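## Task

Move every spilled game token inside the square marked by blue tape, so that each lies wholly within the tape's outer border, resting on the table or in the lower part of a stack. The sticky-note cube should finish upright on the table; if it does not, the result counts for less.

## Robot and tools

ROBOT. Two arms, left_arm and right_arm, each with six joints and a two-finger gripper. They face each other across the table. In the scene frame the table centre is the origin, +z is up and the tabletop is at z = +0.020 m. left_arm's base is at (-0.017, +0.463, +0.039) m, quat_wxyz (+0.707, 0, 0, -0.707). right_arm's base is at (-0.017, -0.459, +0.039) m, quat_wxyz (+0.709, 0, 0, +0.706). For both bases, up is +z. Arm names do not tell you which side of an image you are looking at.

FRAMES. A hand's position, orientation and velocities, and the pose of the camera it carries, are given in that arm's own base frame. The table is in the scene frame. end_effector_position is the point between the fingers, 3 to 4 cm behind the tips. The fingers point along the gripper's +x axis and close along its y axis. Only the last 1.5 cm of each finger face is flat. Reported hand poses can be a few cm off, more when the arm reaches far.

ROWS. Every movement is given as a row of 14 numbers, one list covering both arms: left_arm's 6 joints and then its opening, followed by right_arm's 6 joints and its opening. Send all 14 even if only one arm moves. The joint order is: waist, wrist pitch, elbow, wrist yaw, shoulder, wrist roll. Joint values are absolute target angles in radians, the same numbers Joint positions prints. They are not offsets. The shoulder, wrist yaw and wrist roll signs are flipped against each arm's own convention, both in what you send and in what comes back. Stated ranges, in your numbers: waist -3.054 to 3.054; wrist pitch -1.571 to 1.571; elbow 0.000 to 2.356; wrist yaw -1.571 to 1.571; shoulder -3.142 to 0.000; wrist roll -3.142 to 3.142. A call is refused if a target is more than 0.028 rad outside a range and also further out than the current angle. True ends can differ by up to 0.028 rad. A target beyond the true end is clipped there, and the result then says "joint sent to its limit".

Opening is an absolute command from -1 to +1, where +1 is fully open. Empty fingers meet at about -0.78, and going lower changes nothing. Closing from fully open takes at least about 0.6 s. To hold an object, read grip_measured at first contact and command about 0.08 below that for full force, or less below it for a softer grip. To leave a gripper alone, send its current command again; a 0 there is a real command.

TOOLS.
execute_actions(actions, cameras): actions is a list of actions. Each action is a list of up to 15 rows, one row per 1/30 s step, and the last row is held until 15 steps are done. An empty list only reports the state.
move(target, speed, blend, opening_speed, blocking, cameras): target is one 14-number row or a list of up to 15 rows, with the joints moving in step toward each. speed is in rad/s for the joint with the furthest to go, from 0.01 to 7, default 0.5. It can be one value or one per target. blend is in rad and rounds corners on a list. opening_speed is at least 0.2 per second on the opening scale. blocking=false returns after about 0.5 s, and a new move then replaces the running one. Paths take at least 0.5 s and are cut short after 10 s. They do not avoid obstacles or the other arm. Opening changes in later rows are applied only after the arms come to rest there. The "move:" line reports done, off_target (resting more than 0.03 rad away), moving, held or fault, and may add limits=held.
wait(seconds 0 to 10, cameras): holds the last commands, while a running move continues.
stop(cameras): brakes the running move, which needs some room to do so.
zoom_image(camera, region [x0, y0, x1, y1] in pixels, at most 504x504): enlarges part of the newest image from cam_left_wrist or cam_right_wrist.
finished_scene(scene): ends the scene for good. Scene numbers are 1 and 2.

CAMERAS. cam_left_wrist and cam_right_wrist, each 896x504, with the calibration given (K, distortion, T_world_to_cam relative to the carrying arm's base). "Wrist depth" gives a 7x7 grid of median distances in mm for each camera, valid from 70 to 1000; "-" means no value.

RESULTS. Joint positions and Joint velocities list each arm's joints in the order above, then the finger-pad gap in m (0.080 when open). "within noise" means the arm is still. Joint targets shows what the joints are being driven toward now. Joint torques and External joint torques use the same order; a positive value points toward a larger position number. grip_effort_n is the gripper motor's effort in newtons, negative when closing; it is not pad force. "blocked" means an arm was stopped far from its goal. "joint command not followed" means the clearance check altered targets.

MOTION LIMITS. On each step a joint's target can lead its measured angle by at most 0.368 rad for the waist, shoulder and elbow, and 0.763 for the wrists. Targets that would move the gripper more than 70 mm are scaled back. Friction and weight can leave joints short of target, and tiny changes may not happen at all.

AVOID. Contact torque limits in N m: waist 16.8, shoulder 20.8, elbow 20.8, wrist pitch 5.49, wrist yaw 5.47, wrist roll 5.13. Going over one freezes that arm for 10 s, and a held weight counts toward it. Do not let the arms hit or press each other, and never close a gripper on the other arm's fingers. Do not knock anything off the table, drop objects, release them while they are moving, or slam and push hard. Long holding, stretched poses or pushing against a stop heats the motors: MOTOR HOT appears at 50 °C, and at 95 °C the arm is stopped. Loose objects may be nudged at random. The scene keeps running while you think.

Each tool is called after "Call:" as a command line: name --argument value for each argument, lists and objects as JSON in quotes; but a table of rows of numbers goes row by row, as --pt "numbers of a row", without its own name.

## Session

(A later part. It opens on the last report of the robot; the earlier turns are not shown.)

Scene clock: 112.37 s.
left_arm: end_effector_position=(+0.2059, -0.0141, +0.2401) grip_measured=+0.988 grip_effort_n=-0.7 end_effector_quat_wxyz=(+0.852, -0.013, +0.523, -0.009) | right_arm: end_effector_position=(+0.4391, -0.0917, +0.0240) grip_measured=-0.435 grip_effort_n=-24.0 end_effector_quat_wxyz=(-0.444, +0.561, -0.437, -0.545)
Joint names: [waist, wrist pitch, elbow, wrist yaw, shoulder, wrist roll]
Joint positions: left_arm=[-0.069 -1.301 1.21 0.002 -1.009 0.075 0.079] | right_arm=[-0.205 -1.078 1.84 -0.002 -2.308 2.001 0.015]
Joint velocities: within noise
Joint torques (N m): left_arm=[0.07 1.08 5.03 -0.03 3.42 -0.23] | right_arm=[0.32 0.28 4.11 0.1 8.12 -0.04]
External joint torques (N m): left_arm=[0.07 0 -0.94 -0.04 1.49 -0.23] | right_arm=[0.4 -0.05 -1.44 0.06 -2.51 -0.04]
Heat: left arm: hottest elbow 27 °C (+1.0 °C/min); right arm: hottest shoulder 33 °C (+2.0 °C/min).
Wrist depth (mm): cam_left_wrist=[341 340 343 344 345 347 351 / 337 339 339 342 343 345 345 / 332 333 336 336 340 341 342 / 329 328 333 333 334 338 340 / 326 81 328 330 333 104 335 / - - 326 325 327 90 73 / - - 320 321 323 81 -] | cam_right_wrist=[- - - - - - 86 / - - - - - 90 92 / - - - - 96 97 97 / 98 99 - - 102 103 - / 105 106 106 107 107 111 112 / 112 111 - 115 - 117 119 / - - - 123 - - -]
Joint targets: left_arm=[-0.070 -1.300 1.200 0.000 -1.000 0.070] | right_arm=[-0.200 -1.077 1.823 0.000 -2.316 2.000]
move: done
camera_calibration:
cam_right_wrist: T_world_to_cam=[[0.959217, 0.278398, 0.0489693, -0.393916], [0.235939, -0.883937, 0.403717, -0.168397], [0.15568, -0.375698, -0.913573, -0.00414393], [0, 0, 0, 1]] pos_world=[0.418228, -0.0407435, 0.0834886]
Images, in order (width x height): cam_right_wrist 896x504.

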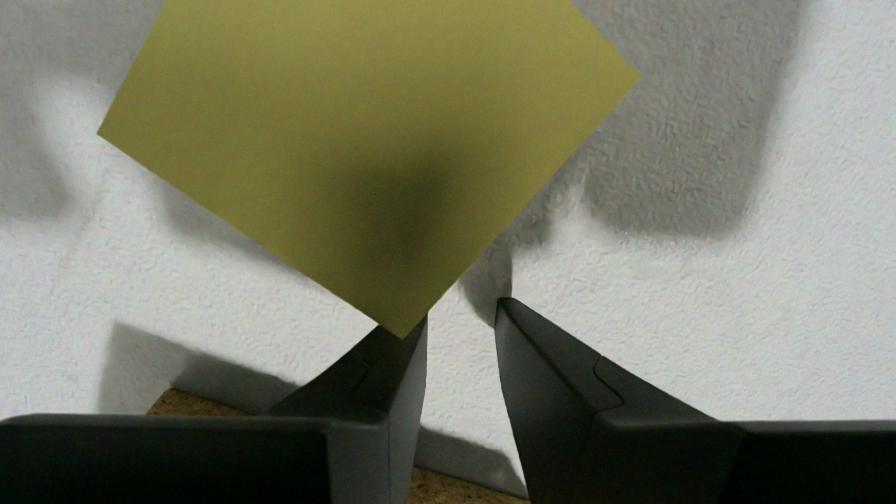

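Call:
move --pt "-0.07 -1.3 1.2 0 -1.0 0.07 1 -0.2 -1.077 1.823 0 -2.3155 2.0 -0.1" --pt "-0.07 -1.3 1.2 0 -1.0 0.07 1 -0.2 -1.39 2.109 0 -2.27 2.0 -0.1" --pt "-0.07 -1.3 1.2 0 -1.0 0.07 1 -0.2 -1.46 2.15 0 -2.24 0.0 -0.1" --speed '[0.3,0.4,1.2]' --opening_speed 0.8 --cameras '["cam_right_wrist"]'

Scene clock: 116.57 s.
left_arm: end_effector_position=(+0.2059, -0.0141, +0.2401) grip_measured=+0.988 grip_effort_n=-0.7 end_effector_quat_wxyz=(+0.852, -0.013, +0.523, -0.009) | right_arm: end_effector_position=(+0.4277, -0.0872, +0.1210) grip_measured=-0.103 grip_effort_n=14.2 end_effector_quat_wxyz=(+0.702, +0.070, +0.705, -0.070)
Joint names: [waist, wrist pitch, elbow, wrist yaw, shoulder, wrist roll]
Joint positions: left_arm=[-0.069 -1.301 1.21 0.002 -1.009 0.075 0.079] | right_arm=[-0.201 -1.459 2.14 -0.001 -2.256 0.003 0.03]
Joint velocities: within noise
Joint torques (N m): left_arm=[0.05 1.09 5.01 -0.04 3.41 -0.23] | right_arm=[-0.13 0.1 7.25 0 10.37 -0.18]
External joint torques (N m): left_arm=[0.03 0.04 -0.84 -0.05 1.57 -0.23] | right_arm=[-0.14 -0.23 1.63 0 -0.08 -0.18]
Heat: left arm: hottest elbow 27 °C (+1.0 °C/min); right arm: hottest shoulder 34 °C (+3.0 °C/min).
Wrist depth (mm): cam_left_wrist=[339 341 345 345 346 349 350 / 335 337 340 341 343 345 343 / 331 333 336 336 338 339 341 / 328 331 332 333 333 336 339 / 326 81 328 330 332 104 336 / - - 326 327 328 90 73 / - - 320 322 323 81 -] | cam_right_wrist=[163 164 165 166 167 166 169 / 174 175 176 178 174 151 180 / 185 186 186 189 181 162 194 / 199 200 163 201 182 175 208 / 214 216 91 217 181 220 224 / 229 - - 239 84 239 245 / - - - 260 77 - -]
Joint targets: left_arm=[-0.070 -1.300 1.200 0.000 -1.000 0.070] | right_arm=[-0.200 -1.460 2.150 0.000 -2.240 0.000]
move: done
camera_calibration:
cam_right_wrist: T_world_to_cam=[[-0.140126, -0.989727, 0.0283764, -0.0268515], [-0.907786, 0.139862, 0.395429, 0.378581], [-0.395335, 0.0296501, -0.918058, 0.35946], [0, 0, 0, 1]] pos_world=[0.482016, -0.0901827, 0.181065]
Images, in order (width x height): cam_right_wrist 896x504.

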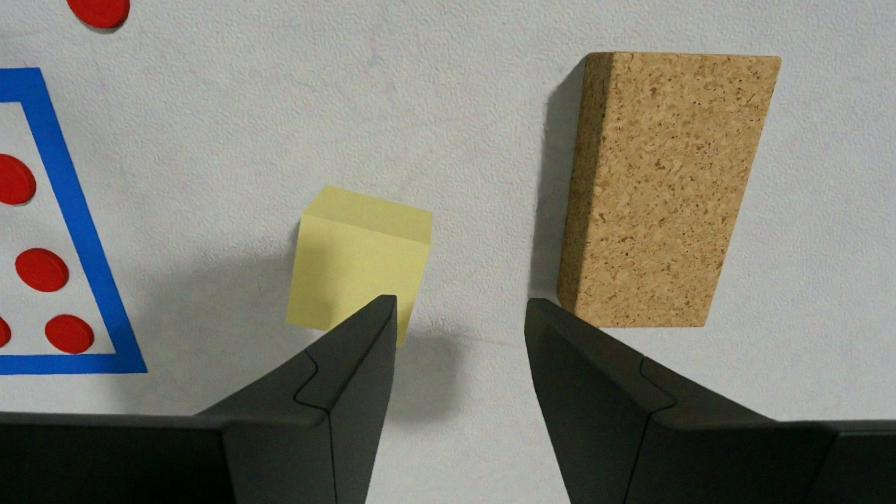

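Call:
move --target '[-0.07,-1.3,1.2,0,-1.0,0.07,1,0.1,-1.104,1.405,0,-1.401,-0.1,0]' --speed 1.0 --cameras '["cam_right_wrist"]'

Scene clock: 118.23 s.
left_arm: end_effector_position=(+0.2059, -0.0141, +0.2401) grip_measured=+0.988 grip_effort_n=-0.2 end_effector_quat_wxyz=(+0.852, -0.013, +0.523, -0.009) | right_arm: end_effector_position=(+0.3193, +0.0309, +0.2299) grip_measured=-0.004 grip_effort_n=15.1 end_effector_quat_wxyz=(+0.851, +0.015, +0.525, +0.016)
Joint names: [waist, wrist pitch, elbow, wrist yaw, shoulder, wrist roll]
Joint positions: left_arm=[-0.069 -1.301 1.21 0.002 -1.009 0.075 0.079] | right_arm=[0.097 -1.107 1.413 -0.001 -1.41 -0.096 0.035]
Joint velocities: within noise
Joint torques (N m): left_arm=[0.03 1.08 5.04 -0.04 3.42 -0.24] | right_arm=[0.14 1.15 5.74 -0.06 5.01 -0.12]
External joint torques (N m): left_arm=[0.01 0 -0.9 -0.06 1.56 -0.23] | right_arm=[0.14 0.1 -0.42 -0.06 0.06 -0.12]
Heat: left arm: hottest elbow 27 °C (+1.0 °C/min); right arm: hottest shoulder 34 °C (+3.0 °C/min).
Wrist depth (mm): cam_left_wrist=[338 341 345 345 345 349 349 / 335 337 338 339 343 345 346 / 333 333 335 337 339 341 344 / 328 330 331 333 335 338 339 / 325 81 326 329 331 104 335 / - - 325 326 328 89 73 / - - 323 322 325 81 -] | cam_right_wrist=[326 324 327 325 327 325 324 / 320 322 320 320 322 320 321 / 318 318 319 317 283 294 319 / 318 317 315 316 317 314 316 / 313 313 91 314 311 311 314 / 313 - 87 311 82 - 310 / - - 306 308 - - -]
Joint targets: left_arm=[-0.070 -1.300 1.200 0.000 -1.000 0.070] | right_arm=[0.100 -1.104 1.405 0.000 -1.401 -0.100]
move: done
camera_calibration:
cam_right_wrist: T_world_to_cam=[[0.0485417, -0.998791, 0.0077628, 0.0164637], [-0.996795, -0.0489365, -0.0632898, 0.360364], [0.0635932, -0.00466572, -0.997965, 0.286013], [0, 0, 0, 1]] pos_world=[0.340221, 0.0354132, 0.308111]
Images, in order (width x height): cam_right_wrist 896x504.

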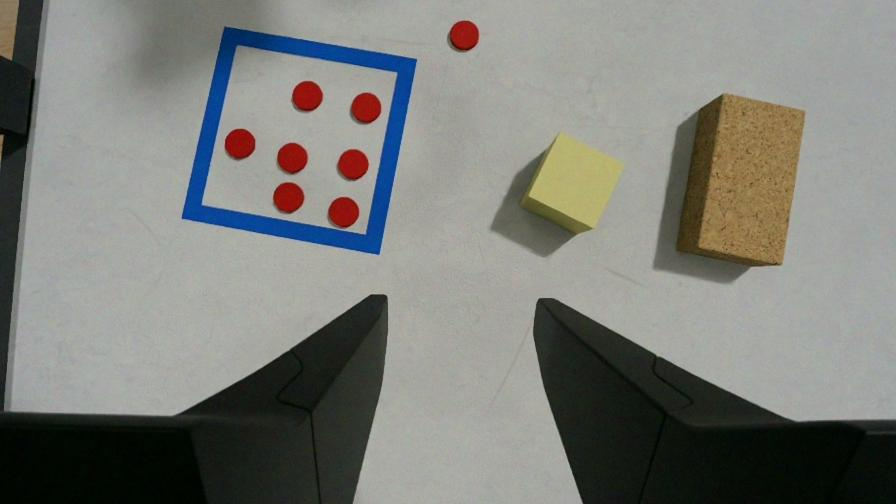

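Call:
move --target '[-0.07,-1.3,1.2,0,-1.0,0.07,1,0.0596,-0.7545,1.792,0,-2.237,0,0]' --speed 0.8 --cameras '["cam_right_wrist"]'

Scene clock: 120.27 s.
left_arm: end_effector_position=(+0.2059, -0.0141, +0.2401) grip_measured=+0.988 grip_effort_n=-0.2 end_effector_quat_wxyz=(+0.852, -0.013, +0.523, -0.009) | right_arm: end_effector_position=(+0.5059, +0.0315, +0.0571) grip_measured=-0.004 grip_effort_n=15.1 end_effector_quat_wxyz=(+0.824, -0.017, +0.565, +0.025)
Joint names: [waist, wrist pitch, elbow, wrist yaw, shoulder, wrist roll]
Joint positions: left_arm=[-0.069 -1.301 1.21 0.002 -1.009 0.075 0.079] | right_arm=[0.062 -0.756 1.782 -0.001 -2.229 -0.002 0.035]
Joint velocities: within noise
Joint torques (N m): left_arm=[0.07 1.08 5.04 -0.04 3.39 -0.24] | right_arm=[-0.03 0.95 7.78 0.04 8.15 0.07]
External joint torques (N m): left_arm=[0.05 0.02 -0.83 -0.05 1.59 -0.24] | right_arm=[-0.03 0.01 1.61 0.04 -2.65 0.07]
Heat: left arm: hottest elbow 27 °C (+1.0 °C/min); right arm: hottest shoulder 34 °C (+3.0 °C/min).
Wrist depth (mm): cam_left_wrist=[340 343 345 345 344 347 209 / 336 336 338 341 344 343 346 / 332 334 336 339 339 340 343 / 328 328 332 333 335 335 336 / 325 80 328 329 331 104 337 / - - 324 328 327 90 73 / - - 320 322 326 81 -] | cam_right_wrist=[129 130 131 133 134 136 137 / 130 131 133 134 135 136 139 / 131 132 134 135 136 138 140 / 132 133 135 136 138 139 140 / 133 134 91 137 138 140 142 / 130 - 87 138 82 - 143 / - - 139 140 82 - -]
Joint targets: left_arm=[-0.070 -1.300 1.200 0.000 -1.000 0.070] | right_arm=[0.060 -0.755 1.792 0.000 -2.237 0.000]
move: done
camera_calibration:
cam_right_wrist: T_world_to_cam=[[0.102852, -0.993616, 0.0463568, -0.0204813], [-0.994245, -0.101288, 0.0349042, 0.530203], [-0.0299859, -0.04968, -0.998315, 0.150428], [0, 0, 0, 1]] pos_world=[0.533769, 0.0408262, 0.132618]
Images, in order (width x height): cam_right_wrist 896x504.

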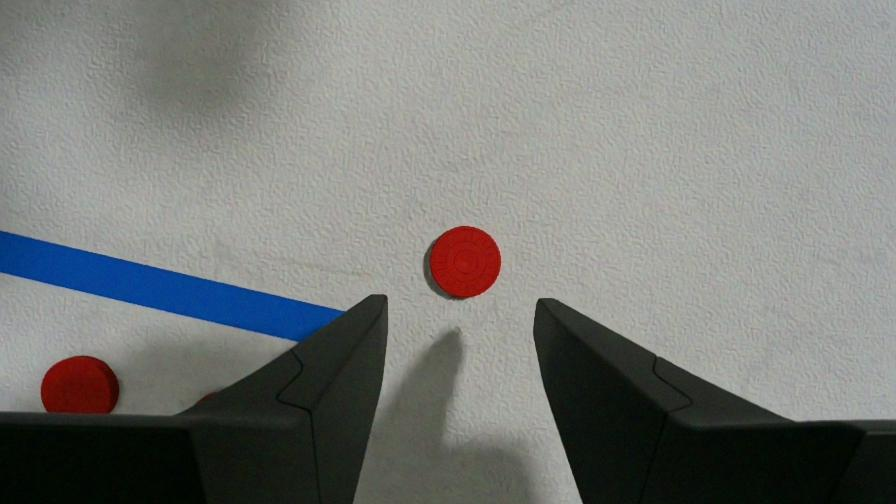

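Call:
move --pt "-0.07 -1.3 1.2 0 -1.0 0.07 1 0.048 -0.6609 1.757 0 -2.296 0 0" --pt "-0.07 -1.3 1.2 0 -1.0 0.07 1 0.048 -0.6609 1.757 0 -2.296 0 -0.44" --speed '[0.12,0.4]' --opening_speed 0.8 --cameras '["cam_right_wrist"]'

Scene clock: 123.33 s.
left_arm: end_effector_position=(+0.2059, -0.0141, +0.2401) grip_measured=+0.988 grip_effort_n=-1.2 end_effector_quat_wxyz=(+0.852, -0.013, +0.523, -0.009) | right_arm: end_effector_position=(+0.5173, +0.0263, +0.0317) grip_measured=-0.435 grip_effort_n=-20.7 end_effector_quat_wxyz=(+0.830, -0.014, +0.557, +0.020)
Joint names: [waist, wrist pitch, elbow, wrist yaw, shoulder, wrist roll]
Joint positions: left_arm=[-0.069 -1.301 1.21 0.002 -1.009 0.075 0.079] | right_arm=[0.051 -0.662 1.764 -0.001 -2.284 -0.002 0.015]
Joint velocities: within noise
Joint torques (N m): left_arm=[0.05 1.08 5.02 -0.04 3.43 -0.23] | right_arm=[-0.31 0.89 5.52 0.02 7.96 0.09]
External joint torques (N m): left_arm=[0.03 0 -0.9 -0.05 1.58 -0.23] | right_arm=[-0.23 -0.08 -0.59 0.03 -3.11 0.09]
Heat: left arm: hottest elbow 27 °C (+1.0 °C/min); right arm: hottest shoulder 34 °C (+3.0 °C/min).
Wrist depth (mm): cam_left_wrist=[338 341 343 343 345 346 351 / 336 338 339 342 343 342 349 / 332 336 334 337 338 343 216 / 327 331 331 334 337 337 338 / 325 81 328 330 332 104 337 / - - 324 326 327 90 73 / - - 321 322 325 81 -] | cam_right_wrist=[107 108 109 110 111 113 114 / 107 108 109 111 112 113 114 / 108 109 110 111 112 114 115 / - 109 111 112 113 114 115 / 109 110 111 108 113 115 116 / 109 110 - 113 - 115 117 / - - - 114 - - -]
Joint targets: left_arm=[-0.070 -1.300 1.200 0.000 -1.000 0.070] | right_arm=[0.048 -0.661 1.757 0.000 -2.296 0.000]
move: done
camera_calibration:
cam_right_wrist: T_world_to_cam=[[0.0908904, -0.994732, 0.0474129, -0.0194771], [-0.995814, -0.0903227, 0.0139866, 0.543035], [-0.00963044, -0.0484857, -0.998777, 0.114617], [0, 0, 0, 1]] pos_world=[0.543636, 0.0352312, 0.107806]
Images, in order (width x height): cam_right_wrist 896x504.

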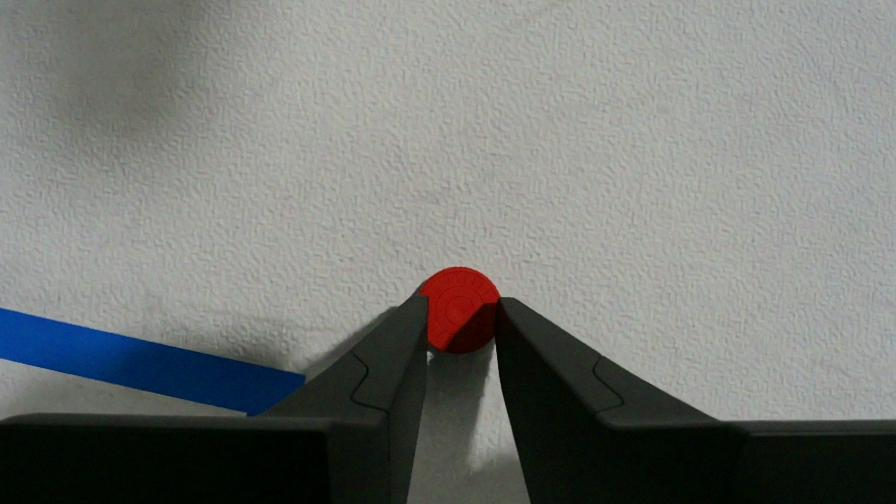

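Call:
move --pt "-0.07 -1.3 1.2 0 -1.0 0.07 1 0.048 -0.6609 1.757 0 -2.296 0 0" --pt "-0.07 -1.3 1.2 0 -1.0 0.07 1 0.048 -0.6351 1.741 0 -2.306 0 0" --speed '[0.12,0.1]' --opening_speed 0.8 --cameras '["cam_right_wrist"]'

Scene clock: 125.23 s.
left_arm: end_effector_position=(+0.2059, -0.0141, +0.2401) grip_measured=+0.988 grip_effort_n=-0.2 end_effector_quat_wxyz=(+0.852, -0.013, +0.523, -0.009) | right_arm: end_effector_position=(+0.5187, +0.0261, +0.0276) grip_measured=-0.004 grip_effort_n=15.1 end_effector_quat_wxyz=(+0.833, -0.014, +0.553, +0.020)
Joint names: [waist, wrist pitch, elbow, wrist yaw, shoulder, wrist roll]
Joint positions: left_arm=[-0.069 -1.301 1.21 0.002 -1.009 0.075 0.079] | right_arm=[0.051 -0.637 1.752 -0.001 -2.288 -0.002 0.035]
Joint velocities: within noise
Joint torques (N m): left_arm=[0.06 1.07 5.02 -0.03 3.38 -0.23] | right_arm=[-0.42 0.94 5.33 0.1 7.43 0.05]
External joint torques (N m): left_arm=[0.05 -0.01 -0.92 -0.04 1.52 -0.23] | right_arm=[-0.33 -0.03 -0.79 0.1 -3.67 0.05]
Heat: left arm: hottest elbow 27 °C (+1.0 °C/min); right arm: hottest shoulder 34 °C (+3.0 °C/min).
Wrist depth (mm): cam_left_wrist=[339 342 343 332 346 349 351 / 336 339 339 340 345 343 348 / 332 334 336 337 338 340 220 / 329 328 333 334 334 336 338 / 325 81 328 329 331 104 334 / - - 326 328 328 89 73 / - - 321 324 322 81 -] | cam_right_wrist=[104 104 106 107 108 109 110 / 104 105 106 107 108 110 111 / 104 105 106 108 109 110 111 / 105 106 107 107 109 110 112 / 105 106 107 105 108 111 112 / - 106 87 109 82 111 112 / - - 108 109 109 - -]
Joint targets: left_arm=[-0.070 -1.300 1.200 0.000 -1.000 0.070] | right_arm=[0.048 -0.635 1.741 0.000 -2.306 0.000]
move: done
camera_calibration:
cam_right_wrist: T_world_to_cam=[[0.089889, -0.994791, 0.048069, -0.0190834], [-0.995951, -0.0897244, 0.00557559, 0.544786], [-0.00123359, -0.0483755, -0.998828, 0.106145], [0, 0, 0, 1]] pos_world=[0.544427, 0.0350314, 0.103901]
Images, in order (width x height): cam_right_wrist 896x504.

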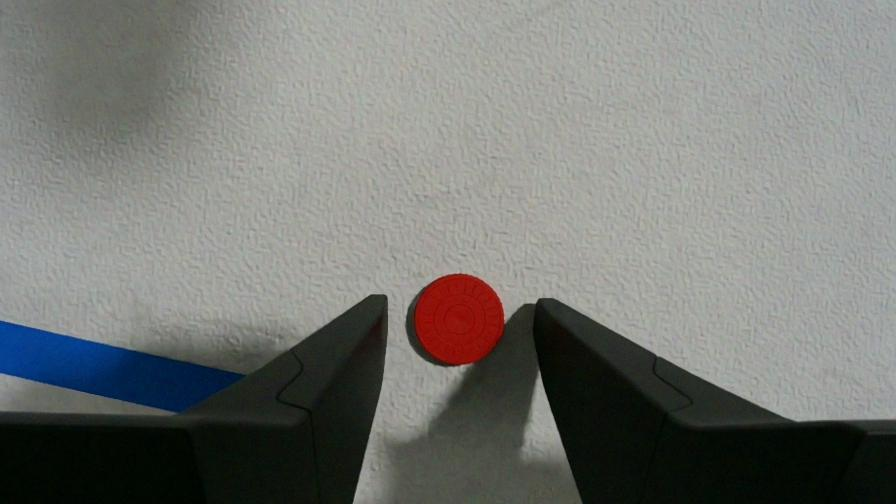

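Call:
move --pt "-0.07 -1.3 1.2 0 -1.0 0.07 1 0.047 -0.6082 1.707 0 -2.299 0 0" --pt "-0.07 -1.3 1.2 0 -1.0 0.07 1 0.047 -0.6082 1.707 0 -2.299 0 -0.44" --speed '[0.06,0.1]' --opening_speed 0.8 --cameras '["cam_right_wrist"]'

Scene clock: 127.03 s.
left_arm: end_effector_position=(+0.2059, -0.0141, +0.2401) grip_measured=+0.988 grip_effort_n=0.2 end_effector_quat_wxyz=(+0.852, -0.013, +0.523, -0.009) | right_arm: end_effector_position=(+0.5189, +0.0225, +0.0249) grip_measured=-0.391 grip_effort_n=-83.5 end_effector_quat_wxyz=(+0.836, -0.013, +0.548, +0.016)
Joint names: [waist, wrist pitch, elbow, wrist yaw, shoulder, wrist roll]
Joint positions: left_arm=[-0.069 -1.301 1.21 0.002 -1.009 0.075 0.079] | right_arm=[0.045 -0.605 1.728 -0.004 -2.283 -0.002 0.017]
Joint velocities: within noise
Joint torques (N m): left_arm=[0.05 1.08 5.03 -0.04 3.43 -0.24] | right_arm=[0.18 0.64 4.05 0.19 7.74 0.02]
External joint torques (N m): left_arm=[0.05 0 -0.86 -0.04 1.62 -0.23] | right_arm=[0.19 -0.36 -2.08 0.19 -3.38 0.02]
Heat: left arm: hottest elbow 27 °C (+1.0 °C/min); right arm: hottest shoulder 34 °C (+3.0 °C/min).
Wrist depth (mm): cam_left_wrist=[340 342 343 316 346 348 351 / 336 338 338 342 342 345 348 / 332 333 334 337 341 339 211 / 328 329 332 332 335 338 336 / 322 81 327 329 331 104 335 / - - 323 326 327 90 73 / - - 320 325 325 81 -] | cam_right_wrist=[105 105 107 108 110 111 112 / 105 106 107 108 110 111 112 / 105 106 108 109 110 111 112 / 105 106 107 108 110 111 112 / 105 106 107 104 110 111 112 / - 106 - 108 - 111 113 / - - - 108 - - -]
Joint targets: left_arm=[-0.070 -1.300 1.200 0.000 -1.000 0.070] | right_arm=[0.047 -0.608 1.707 0.000 -2.299 0.000]
move: done
camera_calibration:
cam_right_wrist: T_world_to_cam=[[0.0820329, -0.995309, 0.0512889, -0.0186166], [-0.996568, -0.0824894, -0.00684541, 0.545121], [0.0110441, -0.0505513, -0.99866, 0.0969391], [0, 0, 0, 1]] pos_world=[0.543706, 0.0313378, 0.101496]
Images, in order (width x height): cam_right_wrist 896x504.

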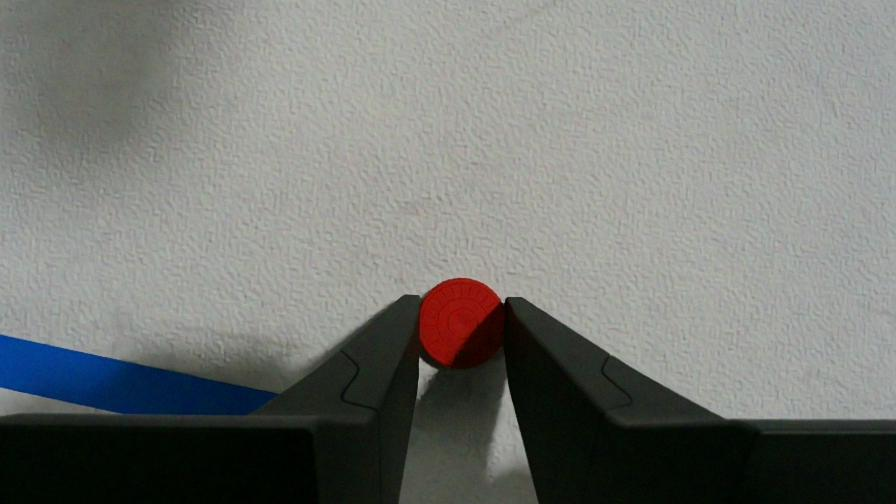

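Call:
move --pt "-0.07 -1.3 1.2 0 -1.0 0.07 1 0.047 -0.7545 1.792 0 -2.225 0 -0.44" --pt "-0.07 -1.3 1.2 0 -1.0 0.07 1 0.451 -0.575 1.319 0 -1.944 0.21 -0.44" --pt "-0.07 -1.3 1.2 0 -1.0 0.07 1 0.451 -0.432 1.24 0 -2.009 0.21 -0.44" --speed '[0.3,0.6,0.12]' --cameras '["cam_right_wrist"]'

Scene clock: 130.50 s.
left_arm: end_effector_position=(+0.2059, -0.0141, +0.2401) grip_measured=+0.988 grip_effort_n=0.2 end_effector_quat_wxyz=(+0.852, -0.013, +0.523, -0.009) | right_arm: end_effector_position=(+0.3911, +0.1896, +0.0241) grip_measured=-0.391 grip_effort_n=-83.5 end_effector_quat_wxyz=(+0.796, -0.207, +0.515, +0.241)
Joint names: [waist, wrist pitch, elbow, wrist yaw, shoulder, wrist roll]
Joint positions: left_arm=[-0.069 -1.301 1.21 0.002 -1.009 0.075 0.079] | right_arm=[0.452 -0.433 1.254 0 -1.989 0.208 0.017]
Joint velocities: within noise
Joint torques (N m): left_arm=[0.04 1.08 5.02 -0.03 3.4 -0.23] | right_arm=[-0.37 0.94 4.5 -0.04 5.28 0.07]
External joint torques (N m): left_arm=[0.03 0.01 -0.91 -0.04 1.53 -0.23] | right_arm=[-0.35 -0.04 -1.22 -0.05 -3.5 0.08]
Heat: left arm: hottest elbow 27 °C (+1.0 °C/min); right arm: hottest shoulder 35 °C (+4.0 °C/min).
Wrist depth (mm): cam_left_wrist=[340 340 343 341 349 350 349 / 336 340 338 341 343 346 346 / 331 334 335 337 341 341 340 / 329 330 332 332 335 335 341 / 324 81 328 329 333 104 333 / - - 325 327 326 90 73 / - - 321 324 325 81 -] | cam_right_wrist=[- 101 105 108 112 115 120 / 99 101 105 108 112 116 120 / - 102 105 109 110 116 121 / - 102 105 108 113 116 121 / - 102 105 104 111 117 120 / - 102 - 110 - 117 121 / - - - 110 - - -]
Joint targets: left_arm=[-0.070 -1.300 1.200 0.000 -1.000 0.070] | right_arm=[0.451 -0.432 1.240 0.000 -2.009 0.210]
move: done
camera_calibration:
cam_right_wrist: T_world_to_cam=[[0.627634, -0.76783, 0.128502, -0.100063], [-0.775167, -0.631645, 0.0118684, 0.448618], [0.0720548, -0.10706, -0.991638, 0.0927248], [0, 0, 0, 1]] pos_world=[0.403876, 0.216463, 0.0994833]
Images, in order (width x height): cam_right_wrist 896x504.

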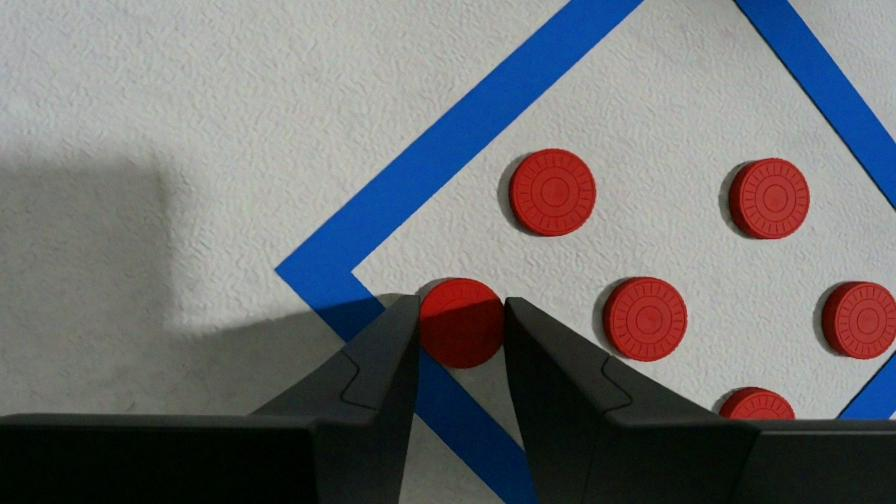

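Call:
move --pt "-0.07 -1.3 1.2 0 -1.0 0.07 1 0.434 -0.430 1.239 0 -2.012 0.21 -0.44" --pt "-0.07 -1.3 1.2 0 -1.0 0.07 1 0.434 -0.430 1.239 0 -2.012 0.21 -0.12" --pt "-0.07 -1.3 1.2 0 -1.0 0.07 1 0.434 -0.58 1.325 0 -1.92 0.21 -0.12" --pt "-0.07 -1.3 1.2 0 -1.0 0.07 1 0.1 -1.104 1.405 0 -1.401 -0.1 0" --speed '[0.06,0.3,0.4,0.9]' --opening_speed 0.8 --cameras '["cam_right_wrist"]'

Scene clock: 134.70 s.
left_arm: end_effector_position=(+0.2059, -0.0141, +0.2401) grip_measured=+0.988 grip_effort_n=-1.2 end_effector_quat_wxyz=(+0.852, -0.013, +0.523, -0.009) | right_arm: end_effector_position=(+0.3173, +0.0325, +0.2275) grip_measured=-0.004 grip_effort_n=15.1 end_effector_quat_wxyz=(+0.850, +0.014, +0.527, +0.018)
Joint names: [waist, wrist pitch, elbow, wrist yaw, shoulder, wrist roll]
Joint positions: left_arm=[-0.069 -1.301 1.21 0.002 -1.009 0.075 0.079] | right_arm=[0.103 -1.103 1.4 -0.001 -1.405 -0.096 0.035]
Joint velocities: within noise
Joint torques (N m): left_arm=[0.04 1.07 4.98 -0.03 3.41 -0.23] | right_arm=[-0.25 0.91 7.24 0.02 4.32 -0.11]
External joint torques (N m): left_arm=[0.04 -0.02 -0.98 -0.04 1.55 -0.23] | right_arm=[-0.23 -0.14 1.05 0.03 -0.59 -0.11]
Heat: left arm: hottest elbow 27 °C (+1.0 °C/min); right arm: hottest shoulder 34 °C (+3.0 °C/min).
Wrist depth (mm): cam_left_wrist=[338 341 343 345 347 348 350 / 336 339 340 341 341 345 347 / 335 335 336 339 339 340 342 / 328 329 332 334 334 336 338 / 325 81 328 329 329 104 334 / - - 324 325 327 90 73 / - - 321 322 324 81 -] | cam_right_wrist=[323 320 320 321 321 322 318 / 320 319 318 320 317 316 320 / 316 315 314 316 279 298 315 / 313 313 315 313 316 313 314 / 311 310 91 310 309 311 311 / 307 - 87 308 81 308 309 / - - 302 304 - - -]
Joint targets: left_arm=[-0.070 -1.300 1.200 0.000 -1.000 0.070] | right_arm=[0.100 -1.104 1.405 0.000 -1.401 -0.100]
move: done
camera_calibration:
cam_right_wrist: T_world_to_cam=[[0.0542496, -0.998495, 0.00801623, 0.0163388], [-0.996735, -0.0546313, -0.059455, 0.357628], [0.0598034, -0.00476465, -0.998199, 0.284995], [0, 0, 0, 1]] pos_world=[0.338531, 0.0372098, 0.305614]
Images, in order (width x height): cam_right_wrist 896x504.

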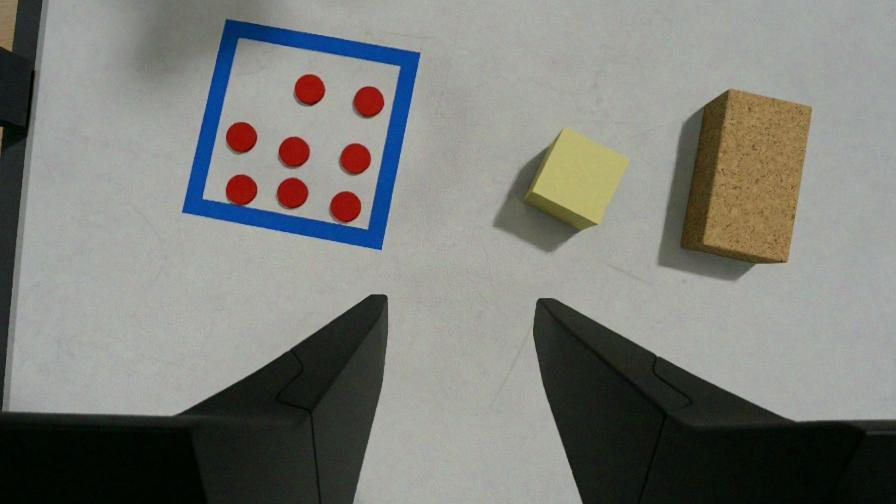

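Call:
finished_scene --scene 1

The scene is finished: the task was done.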